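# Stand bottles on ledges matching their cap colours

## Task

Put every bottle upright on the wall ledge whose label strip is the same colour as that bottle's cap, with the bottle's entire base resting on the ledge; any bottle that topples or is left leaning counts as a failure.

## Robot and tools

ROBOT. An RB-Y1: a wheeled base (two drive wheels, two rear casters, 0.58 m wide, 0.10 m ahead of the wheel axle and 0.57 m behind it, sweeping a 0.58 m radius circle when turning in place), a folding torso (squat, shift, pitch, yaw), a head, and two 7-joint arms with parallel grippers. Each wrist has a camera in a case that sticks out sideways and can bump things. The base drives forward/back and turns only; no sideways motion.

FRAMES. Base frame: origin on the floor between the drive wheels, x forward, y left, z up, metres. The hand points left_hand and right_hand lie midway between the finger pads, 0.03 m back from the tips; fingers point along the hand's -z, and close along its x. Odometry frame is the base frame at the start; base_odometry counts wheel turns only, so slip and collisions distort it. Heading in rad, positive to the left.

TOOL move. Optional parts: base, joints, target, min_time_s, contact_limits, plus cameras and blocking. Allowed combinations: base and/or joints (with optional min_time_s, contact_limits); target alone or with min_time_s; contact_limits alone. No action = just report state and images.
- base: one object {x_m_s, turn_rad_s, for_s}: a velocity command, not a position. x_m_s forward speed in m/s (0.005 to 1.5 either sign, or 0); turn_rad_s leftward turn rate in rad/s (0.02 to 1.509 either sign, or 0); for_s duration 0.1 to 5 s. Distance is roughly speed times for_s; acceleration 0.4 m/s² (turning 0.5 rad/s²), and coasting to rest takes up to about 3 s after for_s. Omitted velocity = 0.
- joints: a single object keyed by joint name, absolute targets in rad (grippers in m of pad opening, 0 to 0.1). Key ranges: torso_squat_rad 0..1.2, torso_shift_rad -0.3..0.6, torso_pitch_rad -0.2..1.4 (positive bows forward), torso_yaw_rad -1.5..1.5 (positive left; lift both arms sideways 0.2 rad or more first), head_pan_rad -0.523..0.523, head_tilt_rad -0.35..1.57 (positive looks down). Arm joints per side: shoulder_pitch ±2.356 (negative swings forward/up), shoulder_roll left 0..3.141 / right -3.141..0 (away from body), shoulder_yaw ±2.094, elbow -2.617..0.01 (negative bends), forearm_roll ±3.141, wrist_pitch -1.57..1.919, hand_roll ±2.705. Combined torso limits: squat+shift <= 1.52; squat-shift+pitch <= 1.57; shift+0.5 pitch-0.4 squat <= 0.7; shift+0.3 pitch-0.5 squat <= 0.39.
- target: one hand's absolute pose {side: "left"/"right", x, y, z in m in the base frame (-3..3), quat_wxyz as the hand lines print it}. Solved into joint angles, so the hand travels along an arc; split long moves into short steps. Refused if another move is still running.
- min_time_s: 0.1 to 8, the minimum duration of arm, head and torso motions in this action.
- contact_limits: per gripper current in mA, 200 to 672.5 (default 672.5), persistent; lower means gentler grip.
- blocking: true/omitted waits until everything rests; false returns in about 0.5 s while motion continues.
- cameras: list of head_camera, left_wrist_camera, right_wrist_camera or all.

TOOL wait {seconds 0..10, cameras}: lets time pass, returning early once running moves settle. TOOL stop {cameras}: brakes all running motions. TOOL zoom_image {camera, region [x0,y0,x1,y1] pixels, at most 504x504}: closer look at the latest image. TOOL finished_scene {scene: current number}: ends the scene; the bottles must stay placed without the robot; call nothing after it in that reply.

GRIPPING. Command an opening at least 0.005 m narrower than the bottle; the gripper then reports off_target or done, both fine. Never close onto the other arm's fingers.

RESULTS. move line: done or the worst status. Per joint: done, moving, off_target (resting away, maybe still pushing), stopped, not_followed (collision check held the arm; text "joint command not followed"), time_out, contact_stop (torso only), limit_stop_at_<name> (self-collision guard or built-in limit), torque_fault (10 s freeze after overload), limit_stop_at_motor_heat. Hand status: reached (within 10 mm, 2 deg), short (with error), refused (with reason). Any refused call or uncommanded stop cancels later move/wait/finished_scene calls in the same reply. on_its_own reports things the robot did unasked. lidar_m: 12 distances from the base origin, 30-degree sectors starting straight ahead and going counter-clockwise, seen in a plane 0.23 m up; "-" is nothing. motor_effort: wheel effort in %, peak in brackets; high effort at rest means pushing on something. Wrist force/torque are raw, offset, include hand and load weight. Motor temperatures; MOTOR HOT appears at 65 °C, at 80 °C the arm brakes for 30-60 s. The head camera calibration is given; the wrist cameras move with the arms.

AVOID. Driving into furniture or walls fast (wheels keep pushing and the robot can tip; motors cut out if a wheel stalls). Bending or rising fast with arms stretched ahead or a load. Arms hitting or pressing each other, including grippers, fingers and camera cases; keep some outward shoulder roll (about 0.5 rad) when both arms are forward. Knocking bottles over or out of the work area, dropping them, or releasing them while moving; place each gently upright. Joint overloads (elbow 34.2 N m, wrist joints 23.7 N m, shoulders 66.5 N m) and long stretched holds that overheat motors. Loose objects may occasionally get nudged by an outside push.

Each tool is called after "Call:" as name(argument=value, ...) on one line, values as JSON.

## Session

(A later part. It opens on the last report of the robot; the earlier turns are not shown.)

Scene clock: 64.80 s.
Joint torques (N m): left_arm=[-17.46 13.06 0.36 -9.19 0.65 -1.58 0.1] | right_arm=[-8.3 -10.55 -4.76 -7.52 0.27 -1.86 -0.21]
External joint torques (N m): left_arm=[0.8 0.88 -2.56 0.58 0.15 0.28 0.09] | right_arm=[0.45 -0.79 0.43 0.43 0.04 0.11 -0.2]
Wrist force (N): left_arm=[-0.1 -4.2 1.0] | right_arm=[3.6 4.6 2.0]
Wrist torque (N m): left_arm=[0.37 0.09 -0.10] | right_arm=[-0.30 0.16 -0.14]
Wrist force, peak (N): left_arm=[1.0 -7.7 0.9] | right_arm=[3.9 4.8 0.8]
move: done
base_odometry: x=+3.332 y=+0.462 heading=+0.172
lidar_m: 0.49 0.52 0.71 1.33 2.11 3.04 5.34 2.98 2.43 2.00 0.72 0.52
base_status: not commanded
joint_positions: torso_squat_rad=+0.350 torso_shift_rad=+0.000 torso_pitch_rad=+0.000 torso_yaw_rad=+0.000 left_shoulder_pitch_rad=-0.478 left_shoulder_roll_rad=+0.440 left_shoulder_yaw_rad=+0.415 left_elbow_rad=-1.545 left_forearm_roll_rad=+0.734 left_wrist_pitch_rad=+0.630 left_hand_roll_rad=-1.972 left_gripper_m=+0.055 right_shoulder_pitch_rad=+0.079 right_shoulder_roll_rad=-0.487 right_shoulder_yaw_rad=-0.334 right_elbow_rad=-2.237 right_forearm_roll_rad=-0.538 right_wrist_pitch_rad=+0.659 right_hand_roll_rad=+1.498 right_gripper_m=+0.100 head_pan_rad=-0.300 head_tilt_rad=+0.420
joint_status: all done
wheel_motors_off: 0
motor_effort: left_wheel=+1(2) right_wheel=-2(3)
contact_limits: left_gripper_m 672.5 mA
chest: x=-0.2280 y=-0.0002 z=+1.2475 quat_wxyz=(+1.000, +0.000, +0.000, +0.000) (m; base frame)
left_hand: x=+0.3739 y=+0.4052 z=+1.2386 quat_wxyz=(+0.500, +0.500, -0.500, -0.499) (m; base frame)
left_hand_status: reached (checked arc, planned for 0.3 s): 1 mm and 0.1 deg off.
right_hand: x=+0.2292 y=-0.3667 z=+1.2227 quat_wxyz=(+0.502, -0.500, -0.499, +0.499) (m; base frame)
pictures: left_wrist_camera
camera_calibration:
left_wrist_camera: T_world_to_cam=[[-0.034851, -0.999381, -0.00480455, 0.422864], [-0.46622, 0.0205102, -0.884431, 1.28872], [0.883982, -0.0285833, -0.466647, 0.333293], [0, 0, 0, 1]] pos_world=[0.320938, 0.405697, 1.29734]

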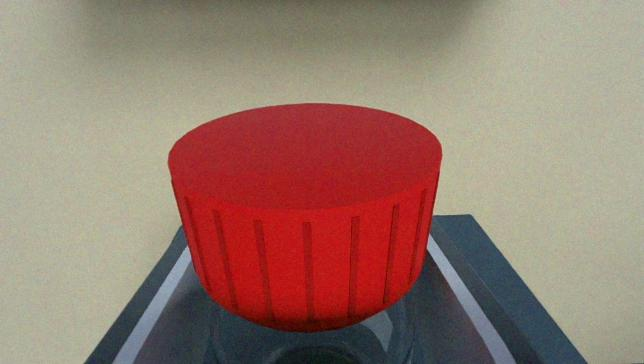

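Call:
move(joints={"left_gripper_m": 0.1}, cameras=["left_wrist_camera"])

Call:
move(target={"side": "left", "x": 0.26, "y": 0.405, "z": 1.243, "quat_wxyz": [0.5, 0.5, -0.5, -0.5]}, min_time_s=0.7, cameras=["left_wrist_camera"])

Call:
move(target={"side": "right", "x": 0.25, "y": -0.17, "z": 1.29, "quat_wxyz": [0.5, -0.5, -0.5, 0.5]}, min_time_s=0.5, cameras=[])

Call:
move(target={"side": "right", "x": 0.275, "y": 0.012, "z": 1.335, "quat_wxyz": [0.5, -0.5, -0.5, 0.5]}, min_time_s=0.5, cameras=["right_wrist_camera"])

Scene clock: 66.33 s.
Joint torques (N m): left_arm=[-18.1 13.02 0.85 -9.35 0.46 -1.76 0.21] | right_arm=[-8.56 -10.51 -4.88 -7.36 0.09 -1.74 -0.19]
External joint torques (N m): left_arm=[0.17 0.84 -2.07 0.41 -0.04 0.1 0.2] | right_arm=[0.19 -0.75 0.3 0.6 -0.14 0.23 -0.18]
Wrist force (N): left_arm=[1.1 -6.3 1.0] | right_arm=[3.5 4.7 1.1]
Wrist torque (N m): left_arm=[0.33 0.13 0.01] | right_arm=[-0.30 0.13 -0.12]
Wrist force, peak (N): left_arm=[1.1 -6.3 1.0] | right_arm=[3.9 5.5 0.3]
move: done
base_odometry: x=+3.332 y=+0.462 heading=+0.172
lidar_m: 0.49 0.52 0.71 1.33 2.11 3.04 5.34 2.98 2.43 2.00 0.72 0.51
base_status: not commanded
joint_positions: torso_squat_rad=+0.350 torso_shift_rad=+0.000 torso_pitch_rad=+0.000 torso_yaw_rad=+0.000 left_shoulder_pitch_rad=-0.478 left_shoulder_roll_rad=+0.440 left_shoulder_yaw_rad=+0.415 left_elbow_rad=-1.545 left_forearm_roll_rad=+0.734 left_wrist_pitch_rad=+0.631 left_hand_roll_rad=-1.972 left_gripper_m=+0.100 right_shoulder_pitch_rad=+0.079 right_shoulder_roll_rad=-0.487 right_shoulder_yaw_rad=-0.334 right_elbow_rad=-2.237 right_forearm_roll_rad=-0.538 right_wrist_pitch_rad=+0.659 right_hand_roll_rad=+1.498 right_gripper_m=+0.100 head_pan_rad=-0.300 head_tilt_rad=+0.420
joint_status: all done
wheel_motors_off: 0
motor_effort: left_wheel=+1(2) right_wheel=-2(2)
contact_limits: left_gripper_m 672.5 mA
chest: x=-0.2280 y=-0.0002 z=+1.2475 quat_wxyz=(+1.000, +0.000, +0.000, +0.000) (m; base frame)
left_hand: x=+0.3739 y=+0.4052 z=+1.2385 quat_wxyz=(+0.500, +0.500, -0.500, -0.500) (m; base frame)
right_hand: x=+0.2292 y=-0.3667 z=+1.2227 quat_wxyz=(+0.502, -0.500, -0.499, +0.499) (m; base frame)
pictures: left_wrist_camera
camera_calibration:
left_wrist_camera: T_world_to_cam=[[-0.0348999, -0.999379, -0.00488878, 0.422988], [-0.466414, 0.0206139, -0.884326, 1.28851], [0.883878, -0.0285827, -0.466844, 0.333536], [0, 0, 0, 1]] pos_world=[0.320937, 0.405698, 1.29724]

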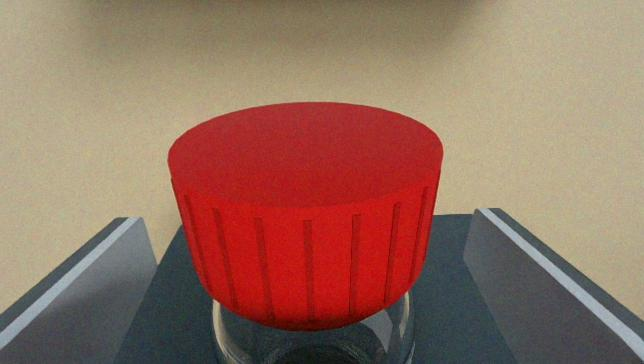

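Scene clock: 67.50 s.
Joint torques (N m): left_arm=[-13.19 11.21 3.76 -9.13 0.29 -2.29 0.24] | right_arm=[-7.92 -11 -4.53 -7.15 0.34 -1.86 -0.29]
External joint torques (N m): left_arm=[-1.38 0.29 0.03 -0.69 -0.11 -0.33 0.23] | right_arm=[0.82 -1.23 0.66 0.81 0.11 0.11 -0.28]
Wrist force (N): left_arm=[0.4 -5.9 1.1] | right_arm=[3.3 5.1 0.2]
Wrist torque (N m): left_arm=[0.28 0.04 -0.11] | right_arm=[-0.33 0.10 -0.13]
Wrist force, peak (N): left_arm=[0.2 -7.1 0.4] | right_arm=[3.7 5.4 1.2]
move: done
base_odometry: x=+3.332 y=+0.462 heading=+0.172
lidar_m: 0.50 0.52 0.71 1.33 2.10 3.04 5.35 2.98 2.43 2.00 0.72 0.52
base_status: not commanded
joint_positions: torso_squat_rad=+0.350 torso_shift_rad=+0.000 torso_pitch_rad=+0.000 torso_yaw_rad=+0.000 left_shoulder_pitch_rad=-0.129 left_shoulder_roll_rad=+0.413 left_shoulder_yaw_rad=+0.513 left_elbow_rad=-2.056 left_forearm_roll_rad=+0.765 left_wrist_pitch_rad=+0.795 left_hand_roll_rad=-1.822 left_gripper_m=+0.100 right_shoulder_pitch_rad=+0.079 right_shoulder_roll_rad=-0.487 right_shoulder_yaw_rad=-0.334 right_elbow_rad=-2.237 right_forearm_roll_rad=-0.538 right_wrist_pitch_rad=+0.659 right_hand_roll_rad=+1.498 right_gripper_m=+0.100 head_pan_rad=-0.300 head_tilt_rad=+0.420
joint_status: all done
wheel_motors_off: 0
motor_effort: left_wheel=+1(2) right_wheel=-1(3)
contact_limits: left_gripper_m 672.5 mA
chest: x=-0.2280 y=-0.0002 z=+1.2475 quat_wxyz=(+1.000, +0.000, +0.000, +0.000) (m; base frame)
left_hand: x=+0.2600 y=+0.4050 z=+1.2430 quat_wxyz=(+0.500, +0.500, -0.500, -0.500) (m; base frame)
left_hand_status: reached (checked arc, planned for 0.8 s): 0 mm and 0.0 deg off.
right_hand: x=+0.2292 y=-0.3667 z=+1.2227 quat_wxyz=(+0.502, -0.500, -0.499, +0.499) (m; base frame)
pictures: left_wrist_camera
camera_calibration:
left_wrist_camera: T_world_to_cam=[[-0.0360743, -0.999335, -0.00538359, 0.41971], [-0.466875, 0.021616, -0.884059, 1.23885], [0.883587, -0.0293783, -0.467344, 0.437299], [0, 0, 0, 1]] pos_world=[0.207135, 0.405499, 1.30184]

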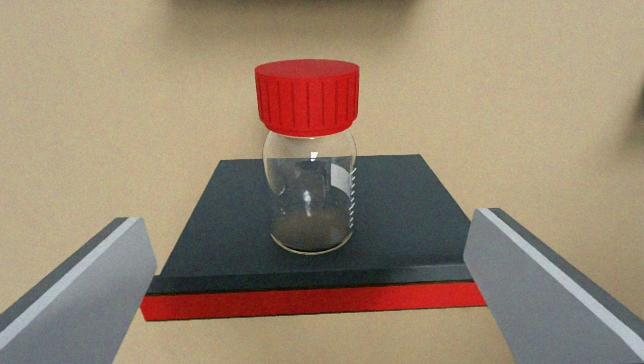

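Scene clock: 68.60 s.
Joint torques (N m): left_arm=[-12.58 10.87 3.73 -9.04 0.21 -2.05 0.21] | right_arm=[-11.78 -1.56 -0.21 -6.47 0.11 -2.16 0.05]
External joint torques (N m): left_arm=[-0.77 -0.05 0.01 -0.6 -0.19 -0.08 0.2] | right_arm=[1.27 -1.42 0.2 0.32 -0.25 -0.21 0.06]
Wrist force (N): left_arm=[0.7 -5.8 1.1] | right_arm=[3.6 4.1 0.9]
Wrist torque (N m): left_arm=[0.27 0.10 -0.09] | right_arm=[-0.17 0.17 -0.12]
Wrist force, peak (N): left_arm=[0.8 -6.2 1.2] | right_arm=[3.9 5.8 0.2]
move: done
base_odometry: x=+3.332 y=+0.462 heading=+0.172
lidar_m: 0.49 0.52 0.70 1.34 2.10 3.04 5.35 2.97 2.42 2.00 0.71 0.52
base_status: not commanded
joint_positions: torso_squat_rad=+0.350 torso_shift_rad=+0.000 torso_pitch_rad=+0.000 torso_yaw_rad=+0.000 left_shoulder_pitch_rad=-0.129 left_shoulder_roll_rad=+0.413 left_shoulder_yaw_rad=+0.513 left_elbow_rad=-2.056 left_forearm_roll_rad=+0.765 left_wrist_pitch_rad=+0.795 left_hand_roll_rad=-1.822 left_gripper_m=+0.100 right_shoulder_pitch_rad=-0.330 right_shoulder_roll_rad=-0.014 right_shoulder_yaw_rad=+0.108 right_elbow_rad=-2.384 right_forearm_roll_rad=+0.229 right_wrist_pitch_rad=+1.141 right_hand_roll_rad=+1.410 right_gripper_m=+0.100 head_pan_rad=-0.300 head_tilt_rad=+0.420
joint_status: all done
wheel_motors_off: 0
motor_effort: left_wheel=+2(2) right_wheel=-2(2)
contact_limits: left_gripper_m 672.5 mA
chest: x=-0.2280 y=-0.0002 z=+1.2475 quat_wxyz=(+1.000, +0.000, +0.000, +0.000) (m; base frame)
left_hand: x=+0.2600 y=+0.4050 z=+1.2431 quat_wxyz=(+0.500, +0.500, -0.500, -0.500) (m; base frame)
right_hand: x=+0.2498 y=-0.1697 z=+1.2901 quat_wxyz=(+0.500, -0.500, -0.500, +0.500) (m; base frame)
right_hand_status: reached (checked arc, planned for 0.8 s): 0 mm and 0.1 deg off.
pictures: none
No camera images: "cameras" was empty.

Scene clock: 69.80 s.
Joint torques (N m): left_arm=[-12.39 11.47 3.79 -8.68 0.14 -2.18 0.19] | right_arm=[-17.28 0.11 -3.5 -5.68 1.04 -1.53 0.17]
External joint torques (N m): left_arm=[-0.59 0.55 0.07 -0.24 -0.26 -0.22 0.18] | right_arm=[0.12 -0.82 0.95 0.45 -0.26 -0.04 0.18]
Wrist force (N): left_arm=[0.9 -6.1 1.1] | right_arm=[2.9 4.2 1.5]
Wrist torque (N m): left_arm=[0.32 0.10 -0.11] | right_arm=[-0.19 0.09 -0.14]
Wrist force, peak (N): left_arm=[0.5 -6.3 1.1] | right_arm=[5.9 4.1 1.6]
move: done
base_odometry: x=+3.332 y=+0.462 heading=+0.172
lidar_m: 0.49 0.52 0.70 1.33 2.10 3.05 5.34 2.97 2.42 2.00 0.71 0.52
base_status: not commanded
joint_positions: torso_squat_rad=+0.350 torso_shift_rad=+0.000 torso_pitch_rad=+0.000 torso_yaw_rad=+0.000 left_shoulder_pitch_rad=-0.129 left_shoulder_roll_rad=+0.413 left_shoulder_yaw_rad=+0.513 left_elbow_rad=-2.056 left_forearm_roll_rad=+0.765 left_wrist_pitch_rad=+0.795 left_hand_roll_rad=-1.822 left_gripper_m=+0.100 right_shoulder_pitch_rad=-0.881 right_shoulder_roll_rad=+0.000 right_shoulder_yaw_rad=+0.557 right_elbow_rad=-1.912 right_forearm_roll_rad=+0.601 right_wrist_pitch_rad=+1.435 right_hand_roll_rad=+0.857 right_gripper_m=+0.100 head_pan_rad=-0.300 head_tilt_rad=+0.420
joint_status: all done
wheel_motors_off: 0
motor_effort: left_wheel=+2(2) right_wheel=-1(2)
contact_limits: left_gripper_m 672.5 mA
chest: x=-0.2280 y=-0.0002 z=+1.2475 quat_wxyz=(+1.000, +0.000, +0.000, +0.000) (m; base frame)
left_hand: x=+0.2600 y=+0.4050 z=+1.2431 quat_wxyz=(+0.500, +0.500, -0.500, -0.500) (m; base frame)
right_hand: x=+0.2749 y=+0.0120 z=+1.3351 quat_wxyz=(+0.500, -0.500, -0.500, +0.500) (m; base frame)
right_hand_status: reached (checked arc, planned for 0.9 s): 0 mm and 0.0 deg off.
pictures: right_wrist_camera
camera_calibration:
right_wrist_camera: T_world_to_cam=[[-0.0166189, -0.998535, 0.051504, -0.0571036], [-0.495966, -0.0364947, -0.867575, 1.32209], [0.868183, -0.0399623, -0.494633, 0.494311], [0, 0, 0, 1]] pos_world=[0.225611, 0.0109831, 1.39446]

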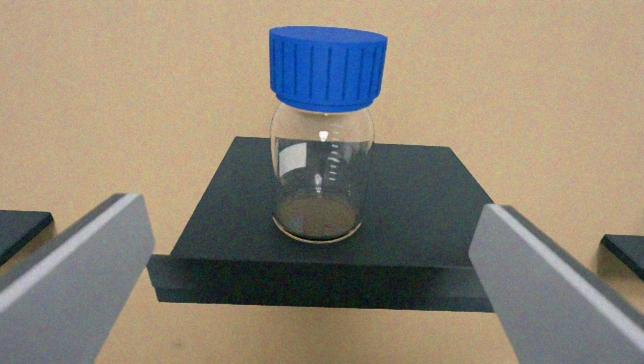

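Call:
move(target={"side": "right", "x": 0.372, "y": 0.0045, "z": 1.333, "quat_wxyz": [0.5, -0.5, -0.5, 0.5]}, min_time_s=0.7, cameras=["right_wrist_camera"])

Call:
move(joints={"right_gripper_m": 0.03}, cameras=["right_wrist_camera"])

Call:
move(target={"side": "right", "x": 0.37, "y": 0.003, "z": 1.367, "quat_wxyz": [0.5, -0.5, -0.5, 0.5]}, min_time_s=0.4, cameras=["right_wrist_camera"])

Scene clock: 72.70 s.
Joint torques (N m): left_arm=[-12.36 11.73 3.12 -8.99 0.21 -2.25 0.14] | right_arm=[-21.29 -2.98 -4.83 -6.27 1.21 -1.04 0.04]
External joint torques (N m): left_arm=[-0.55 0.81 -0.6 -0.55 -0.19 -0.28 0.13] | right_arm=[0.02 -0.66 -0.03 1.05 -0.16 0.29 0.05]
Wrist force (N): left_arm=[0.5 -5.9 0.8] | right_arm=[3.2 4.4 0.8]
Wrist torque (N m): left_arm=[0.27 0.06 -0.09] | right_arm=[-0.26 0.08 -0.09]
Wrist force, peak (N): left_arm=[2.8 -6.2 0.1] | right_arm=[3.1 8.2 34.8]
move: done
base_odometry: x=+3.332 y=+0.462 heading=+0.172
lidar_m: 0.50 0.52 0.71 1.34 2.10 3.05 5.34 2.98 2.43 1.99 0.72 0.52
base_status: not commanded
joint_positions: torso_squat_rad=+0.350 torso_shift_rad=+0.000 torso_pitch_rad=+0.000 torso_yaw_rad=+0.000 left_shoulder_pitch_rad=-0.129 left_shoulder_roll_rad=+0.413 left_shoulder_yaw_rad=+0.513 left_elbow_rad=-2.056 left_forearm_roll_rad=+0.765 left_wrist_pitch_rad=+0.795 left_hand_roll_rad=-1.822 left_gripper_m=+0.100 right_shoulder_pitch_rad=-1.043 right_shoulder_roll_rad=-0.058 right_shoulder_yaw_rad=+0.440 right_elbow_rad=-1.496 right_forearm_roll_rad=+0.502 right_wrist_pitch_rad=+1.147 right_hand_roll_rad=+0.733 right_gripper_m=+0.100 head_pan_rad=-0.300 head_tilt_rad=+0.420
joint_status: all done
wheel_motors_off: 0
motor_effort: left_wheel=+0(16) right_wheel=-2(3)
contact_limits: left_gripper_m 672.5 mA
chest: x=-0.2280 y=-0.0002 z=+1.2475 quat_wxyz=(+1.000, +0.000, +0.000, +0.000) (m; base frame)
left_hand: x=+0.2600 y=+0.4050 z=+1.2431 quat_wxyz=(+0.500, +0.500, -0.500, -0.500) (m; base frame)
right_hand: x=+0.3719 y=+0.0046 z=+1.3329 quat_wxyz=(+0.500, -0.500, -0.500, +0.500) (m; base frame)
right_hand_status: reached (checked arc, planned for 0.7 s): 0 mm and 0.0 deg off.
pictures: right_wrist_camera
camera_calibration:
right_wrist_camera: T_world_to_cam=[[-0.0164601, -0.998535, 0.0515491, -0.0627865], [-0.496394, -0.0365928, -0.867326, 1.3679], [0.867941, -0.0398649, -0.495064, 0.409445], [0, 0, 0, 1]] pos_world=[0.32261, 0.0036834, 1.39236]

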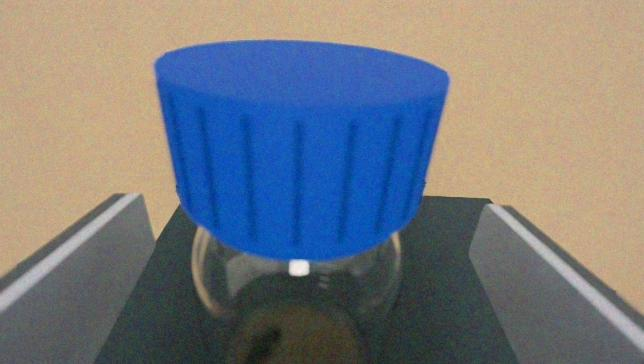

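Scene clock: 74.03 s.
Joint torques (N m): left_arm=[-12.31 11.64 3.05 -8.98 0.16 -2.12 0.28] | right_arm=[-21.2 -3.37 -4.92 -6.64 1.51 -0.96 0.03]
External joint torques (N m): left_arm=[-0.5 0.71 -0.67 -0.54 -0.24 -0.16 0.26] | right_arm=[0.11 -1.04 -0.12 0.67 0.14 0.36 0.03]
Wrist force (N): left_arm=[0.6 -6.0 1.0] | right_arm=[3.7 4.8 0.5]
Wrist torque (N m): left_arm=[0.30 0.07 -0.10] | right_arm=[-0.31 0.16 -0.16]
Wrist force, peak (N): left_arm=[0.5 -6.5 1.1] | right_arm=[3.5 5.6 1.2]
move: off_target
base_odometry: x=+3.332 y=+0.462 heading=+0.172
lidar_m: 0.50 0.52 0.70 1.33 2.10 3.04 5.34 2.98 2.43 2.00 0.71 0.52
base_status: not commanded
joint_positions: torso_squat_rad=+0.350 torso_shift_rad=+0.000 torso_pitch_rad=+0.000 torso_yaw_rad=+0.000 left_shoulder_pitch_rad=-0.129 left_shoulder_roll_rad=+0.413 left_shoulder_yaw_rad=+0.513 left_elbow_rad=-2.056 left_forearm_roll_rad=+0.765 left_wrist_pitch_rad=+0.795 left_hand_roll_rad=-1.822 left_gripper_m=+0.100 right_shoulder_pitch_rad=-1.043 right_shoulder_roll_rad=-0.058 right_shoulder_yaw_rad=+0.440 right_elbow_rad=-1.496 right_forearm_roll_rad=+0.502 right_wrist_pitch_rad=+1.147 right_hand_roll_rad=+0.733 right_gripper_m=+0.055 head_pan_rad=-0.300 head_tilt_rad=+0.420
joint_status: right_gripper_m off_target (ended at +0.055, target +0.030)
wheel_motors_off: 0
motor_effort: left_wheel=+0(1) right_wheel=-3(3)
contact_limits: left_gripper_m 672.5 mA
chest: x=-0.2280 y=-0.0002 z=+1.2475 quat_wxyz=(+1.000, +0.000, +0.000, +0.000) (m; base frame)
left_hand: x=+0.2600 y=+0.4050 z=+1.2432 quat_wxyz=(+0.500, +0.500, -0.500, -0.500) (m; base frame)
right_hand: x=+0.3719 y=+0.0046 z=+1.3330 quat_wxyz=(+0.500, -0.500, -0.500, +0.500) (m; base frame)
pictures: right_wrist_camera
camera_calibration:
right_wrist_camera: T_world_to_cam=[[-0.0164601, -0.998535, 0.0515491, -0.0627865], [-0.496394, -0.0365928, -0.867326, 1.3679], [0.867941, -0.0398649, -0.495064, 0.409445], [0, 0, 0, 1]] pos_world=[0.32261, 0.0036834, 1.39236]

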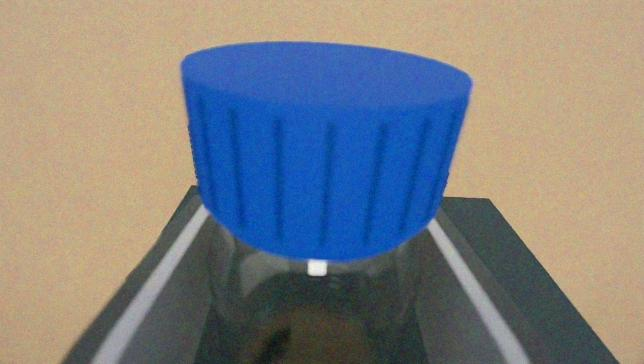

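Scene clock: 74.97 s.
Joint torques (N m): left_arm=[-12.58 11.67 3.35 -8.99 0.24 -2.08 0.17] | right_arm=[-21.57 -4.01 -5.08 -6.87 1.37 -1.38 0.15]
External joint torques (N m): left_arm=[-0.77 0.74 -0.38 -0.55 -0.16 -0.12 0.16] | right_arm=[-0.01 -0.78 -0.3 0.03 0.05 0.02 0.16]
Wrist force (N): left_arm=[0.8 -5.9 0.7] | right_arm=[2.3 6.2 0.5]
Wrist torque (N m): left_arm=[0.29 0.10 -0.10] | right_arm=[-0.23 0.00 -0.28]
Wrist force, peak (N): left_arm=[0.5 -6.2 1.0] | right_arm=[2.9 7.3 0.3]
move: done
base_odometry: x=+3.332 y=+0.462 heading=+0.172
lidar_m: 0.50 0.52 0.71 1.33 2.11 3.04 5.34 2.98 2.43 2.00 0.72 0.52
base_status: not commanded
joint_positions: torso_squat_rad=+0.350 torso_shift_rad=+0.000 torso_pitch_rad=+0.000 torso_yaw_rad=+0.000 left_shoulder_pitch_rad=-0.129 left_shoulder_roll_rad=+0.413 left_shoulder_yaw_rad=+0.513 left_elbow_rad=-2.056 left_forearm_roll_rad=+0.765 left_wrist_pitch_rad=+0.795 left_hand_roll_rad=-1.822 left_gripper_m=+0.100 right_shoulder_pitch_rad=-1.120 right_shoulder_roll_rad=-0.064 right_shoulder_yaw_rad=+0.396 right_elbow_rad=-1.500 right_forearm_roll_rad=+0.445 right_wrist_pitch_rad=+1.197 right_hand_roll_rad=+0.792 right_gripper_m=+0.055 head_pan_rad=-0.300 head_tilt_rad=+0.420
joint_status: all done
wheel_motors_off: 0
motor_effort: left_wheel=+1(1) right_wheel=-2(3)
contact_limits: left_gripper_m 672.5 mA
chest: x=-0.2280 y=-0.0002 z=+1.2475 quat_wxyz=(+1.000, +0.000, +0.000, +0.000) (m; base frame)
left_hand: x=+0.2600 y=+0.4050 z=+1.2432 quat_wxyz=(+0.500, +0.500, -0.500, -0.500) (m; base frame)
right_hand: x=+0.3699 y=+0.0031 z=+1.3668 quat_wxyz=(+0.500, -0.500, -0.500, +0.500) (m; base frame)
right_hand_status: reached (checked arc, planned for 0.4 s): 0 mm and 0.0 deg off.
pictures: right_wrist_camera
camera_calibration:
right_wrist_camera: T_world_to_cam=[[-0.0165399, -0.998531, 0.0516012, -0.0661121], [-0.496473, -0.0365949, -0.867281, 1.39627], [0.867895, -0.0399633, -0.495138, 0.427938], [0, 0, 0, 1]] pos_world=[0.32071, 0.00218312, 1.42626]

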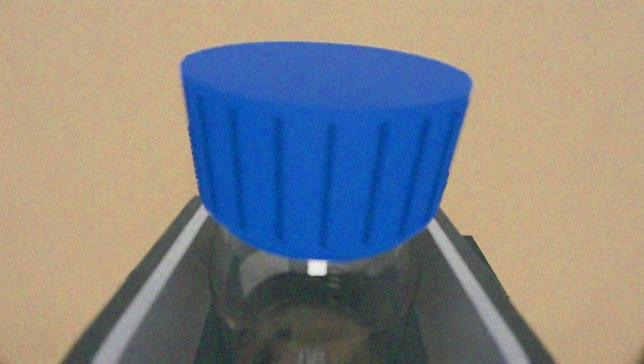

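Call:
move(target={"side": "right", "x": 0.265, "y": -0.06, "z": 1.368, "quat_wxyz": [0.5, -0.5, -0.5, 0.5]}, min_time_s=0.6, cameras=["right_wrist_camera"])

Call:
move(target={"side": "right", "x": 0.24, "y": -0.27, "z": 1.31, "quat_wxyz": [0.5, -0.5, -0.5, 0.5]}, min_time_s=0.6, cameras=[])

Call:
move(target={"side": "right", "x": 0.262, "y": -0.463, "z": 1.268, "quat_wxyz": [0.5, -0.5, -0.5, 0.5]}, min_time_s=0.6, cameras=["right_wrist_camera", "head_camera"])

Scene clock: 78.50 s.
Joint torques (N m): left_arm=[-12.07 11.86 3.57 -8.85 0.16 -1.94 0.23] | right_arm=[-17.56 -1.3 -2.97 -4.91 0.99 -2.11 -0.18]
External joint torques (N m): left_arm=[-0.26 0.94 -0.15 -0.41 -0.25 0.02 0.22] | right_arm=[-0.31 -0.13 1.15 -0.07 -0.04 -0.43 -0.17]
Wrist force (N): left_arm=[0.8 -6.0 0.9] | right_arm=[2.1 6.4 0.1]
Wrist torque (N m): left_arm=[0.32 0.10 -0.10] | right_arm=[-0.29 0.00 -0.30]
Wrist force, peak (N): left_arm=[0.6 -6.2 1.0] | right_arm=[4.5 7.4 0.4]
move: done
base_odometry: x=+3.332 y=+0.462 heading=+0.172
lidar_m: 0.49 0.52 0.71 1.33 2.10 3.04 5.34 2.98 2.42 2.00 0.72 0.52
base_status: not commanded
joint_positions: torso_squat_rad=+0.350 torso_shift_rad=+0.000 torso_pitch_rad=+0.000 torso_yaw_rad=+0.000 left_shoulder_pitch_rad=-0.129 left_shoulder_roll_rad=+0.413 left_shoulder_yaw_rad=+0.513 left_elbow_rad=-2.056 left_forearm_roll_rad=+0.765 left_wrist_pitch_rad=+0.795 left_hand_roll_rad=-1.822 left_gripper_m=+0.100 right_shoulder_pitch_rad=-0.854 right_shoulder_roll_rad=-0.122 right_shoulder_yaw_rad=+0.400 right_elbow_rad=-2.140 right_forearm_roll_rad=+0.425 right_wrist_pitch_rad=+1.513 right_hand_roll_rad=+1.022 right_gripper_m=+0.055 head_pan_rad=-0.300 head_tilt_rad=+0.420
joint_status: all done
wheel_motors_off: 0
motor_effort: left_wheel=+0(1) right_wheel=-2(3)
contact_limits: left_gripper_m 672.5 mA
chest: x=-0.2280 y=-0.0002 z=+1.2475 quat_wxyz=(+1.000, +0.000, +0.000, +0.000) (m; base frame)
left_hand: x=+0.2600 y=+0.4050 z=+1.2432 quat_wxyz=(+0.500, +0.500, -0.500, -0.500) (m; base frame)
right_hand: x=+0.2651 y=-0.0601 z=+1.3679 quat_wxyz=(+0.500, -0.500, -0.500, +0.500) (m; base frame)
right_hand_status: reached (checked arc, planned for 0.9 s): 0 mm and 0.0 deg off.
pictures: right_wrist_camera
camera_calibration:
right_wrist_camera: T_world_to_cam=[[-0.0170348, -0.998537, 0.0513172, -0.1305], [-0.496671, -0.0360937, -0.867188, 1.34277], [0.867771, -0.0402601, -0.49533, 0.517282], [0, 0, 0, 1]] pos_world=[0.215808, -0.0610176, 1.42735]

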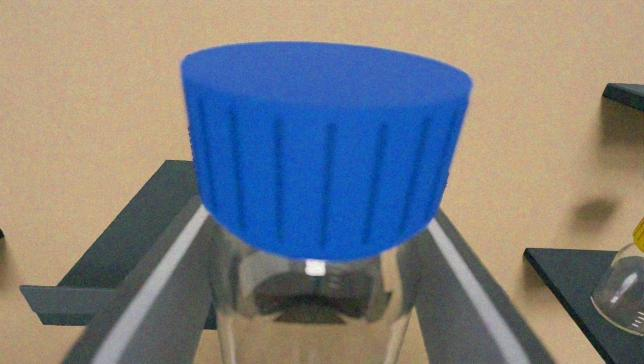

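Scene clock: 79.73 s.
Joint torques (N m): left_arm=[-12.58 11.6 3.1 -8.78 0.18 -2.19 0.3] | right_arm=[-12.68 -7.95 -4.06 -5.22 1.06 -1.77 0.13]
External joint torques (N m): left_arm=[-0.77 0.67 -0.63 -0.34 -0.23 -0.22 0.29] | right_arm=[-0.41 0.03 0.94 0.14 0.19 -0.01 0.14]
Wrist force (N): left_arm=[0.7 -6.1 0.8] | right_arm=[3.3 6.6 0.9]
Wrist torque (N m): left_arm=[0.30 0.08 -0.09] | right_arm=[-0.31 0.10 -0.28]
Wrist force, peak (N): left_arm=[0.7 -6.1 0.9] | right_arm=[1.8 8.3 -1.3]
move: done
base_odometry: x=+3.332 y=+0.462 heading=+0.172
lidar_m: 0.50 0.51 0.71 1.33 2.10 3.04 5.34 2.98 2.43 2.00 0.72 0.52
base_status: not commanded
joint_positions: torso_squat_rad=+0.350 torso_shift_rad=+0.000 torso_pitch_rad=+0.000 torso_yaw_rad=+0.000 left_shoulder_pitch_rad=-0.129 left_shoulder_roll_rad=+0.413 left_shoulder_yaw_rad=+0.513 left_elbow_rad=-2.056 left_forearm_roll_rad=+0.765 left_wrist_pitch_rad=+0.795 left_hand_roll_rad=-1.822 left_gripper_m=+0.100 right_shoulder_pitch_rad=-0.270 right_shoulder_roll_rad=-0.560 right_shoulder_yaw_rad=-0.088 right_elbow_rad=-2.436 right_forearm_roll_rad=-0.152 right_wrist_pitch_rad=+1.139 right_hand_roll_rad=+1.105 right_gripper_m=+0.055 head_pan_rad=-0.300 head_tilt_rad=+0.420
joint_status: all done
wheel_motors_off: 0
motor_effort: left_wheel=+1(1) right_wheel=-2(3)
contact_limits: left_gripper_m 672.5 mA
chest: x=-0.2280 y=-0.0003 z=+1.2475 quat_wxyz=(+1.000, +0.000, +0.000, +0.000) (m; base frame)
left_hand: x=+0.2600 y=+0.4049 z=+1.2432 quat_wxyz=(+0.500, +0.500, -0.500, -0.500) (m; base frame)
right_hand: x=+0.2397 y=-0.2703 z=+1.3101 quat_wxyz=(+0.502, -0.500, -0.499, +0.499) (m; base frame)
right_hand_status: reached (checked arc, planned for 0.9 s): 0 mm and 0.2 deg off.
pictures: none
No camera images: "cameras" was empty.

Scene clock: 81.17 s.
Joint torques (N m): left_arm=[-12.39 11.52 3.36 -8.81 0.2 -2.08 0.17] | right_arm=[-10.45 -17.99 -7.66 -6.29 0.38 -1.95 -0.13]
External joint torques (N m): left_arm=[-0.58 0.6 -0.37 -0.37 -0.21 -0.12 0.16] | right_arm=[-0.37 -1.68 1.75 -0.59 0.08 0 -0.12]
Wrist force (N): left_arm=[0.6 -6.0 0.7] | right_arm=[3.9 5.8 0.4]
Wrist torque (N m): left_arm=[0.29 0.08 -0.09] | right_arm=[-0.16 0.21 -0.26]
Wrist force, peak (N): left_arm=[0.6 -6.2 0.9] | right_arm=[3.8 7.2 1.2]
move: done
base_odometry: x=+3.332 y=+0.462 heading=+0.172
lidar_m: 0.49 0.52 0.70 1.33 2.10 3.04 5.34 2.98 2.43 2.00 0.72 0.52
base_status: not commanded
joint_positions: torso_squat_rad=+0.350 torso_shift_rad=+0.000 torso_pitch_rad=+0.000 torso_yaw_rad=+0.000 left_shoulder_pitch_rad=-0.129 left_shoulder_roll_rad=+0.413 left_shoulder_yaw_rad=+0.513 left_elbow_rad=-2.056 left_forearm_roll_rad=+0.765 left_wrist_pitch_rad=+0.795 left_hand_roll_rad=-1.822 left_gripper_m=+0.100 right_shoulder_pitch_rad=+0.044 right_shoulder_roll_rad=-0.947 right_shoulder_yaw_rad=-0.359 right_elbow_rad=-1.907 right_forearm_roll_rad=-0.845 right_wrist_pitch_rad=+0.446 right_hand_roll_rad=+1.406 right_gripper_m=+0.055 head_pan_rad=-0.300 head_tilt_rad=+0.420
joint_status: all done
wheel_motors_off: 0
motor_effort: left_wheel=+1(2) right_wheel=-1(3)
contact_limits: left_gripper_m 672.5 mA
chest: x=-0.2280 y=-0.0003 z=+1.2475 quat_wxyz=(+1.000, +0.000, +0.000, +0.000) (m; base frame)
left_hand: x=+0.2600 y=+0.4049 z=+1.2432 quat_wxyz=(+0.500, +0.500, -0.500, -0.500) (m; base frame)
right_hand: x=+0.2616 y=-0.4638 z=+1.2680 quat_wxyz=(+0.503, -0.502, -0.498, +0.497) (m; base frame)
right_hand_status: reached (checked arc, planned for 0.8 s): 1 mm and 0.6 deg off.
pictures: head_camera, right_wrist_camera
camera_calibration:
head_camera: T_world_to_cam=[[-0.320375, -0.946943, 0.0256704, -0.0987312], [-0.361785, 0.0972664, -0.927174, 1.32613], [0.875484, -0.30633, -0.373751, 0.66432], [0, 0, 0, 1]] pos_world=[-0.133458, -0.0189795, 1.48038]
right_wrist_camera: T_world_to_cam=[[-0.0270785, -0.998404, 0.049559, -0.523633], [-0.497365, -0.0295488, -0.867038, 1.24286], [0.867119, -0.048127, -0.495771, 0.451602], [0, 0, 0, 1]] pos_world=[0.212383, -0.464338, 1.32745]

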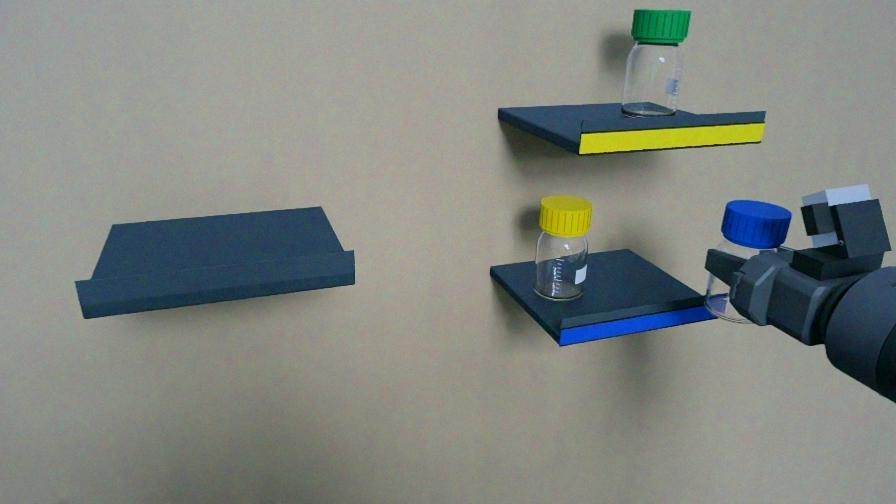

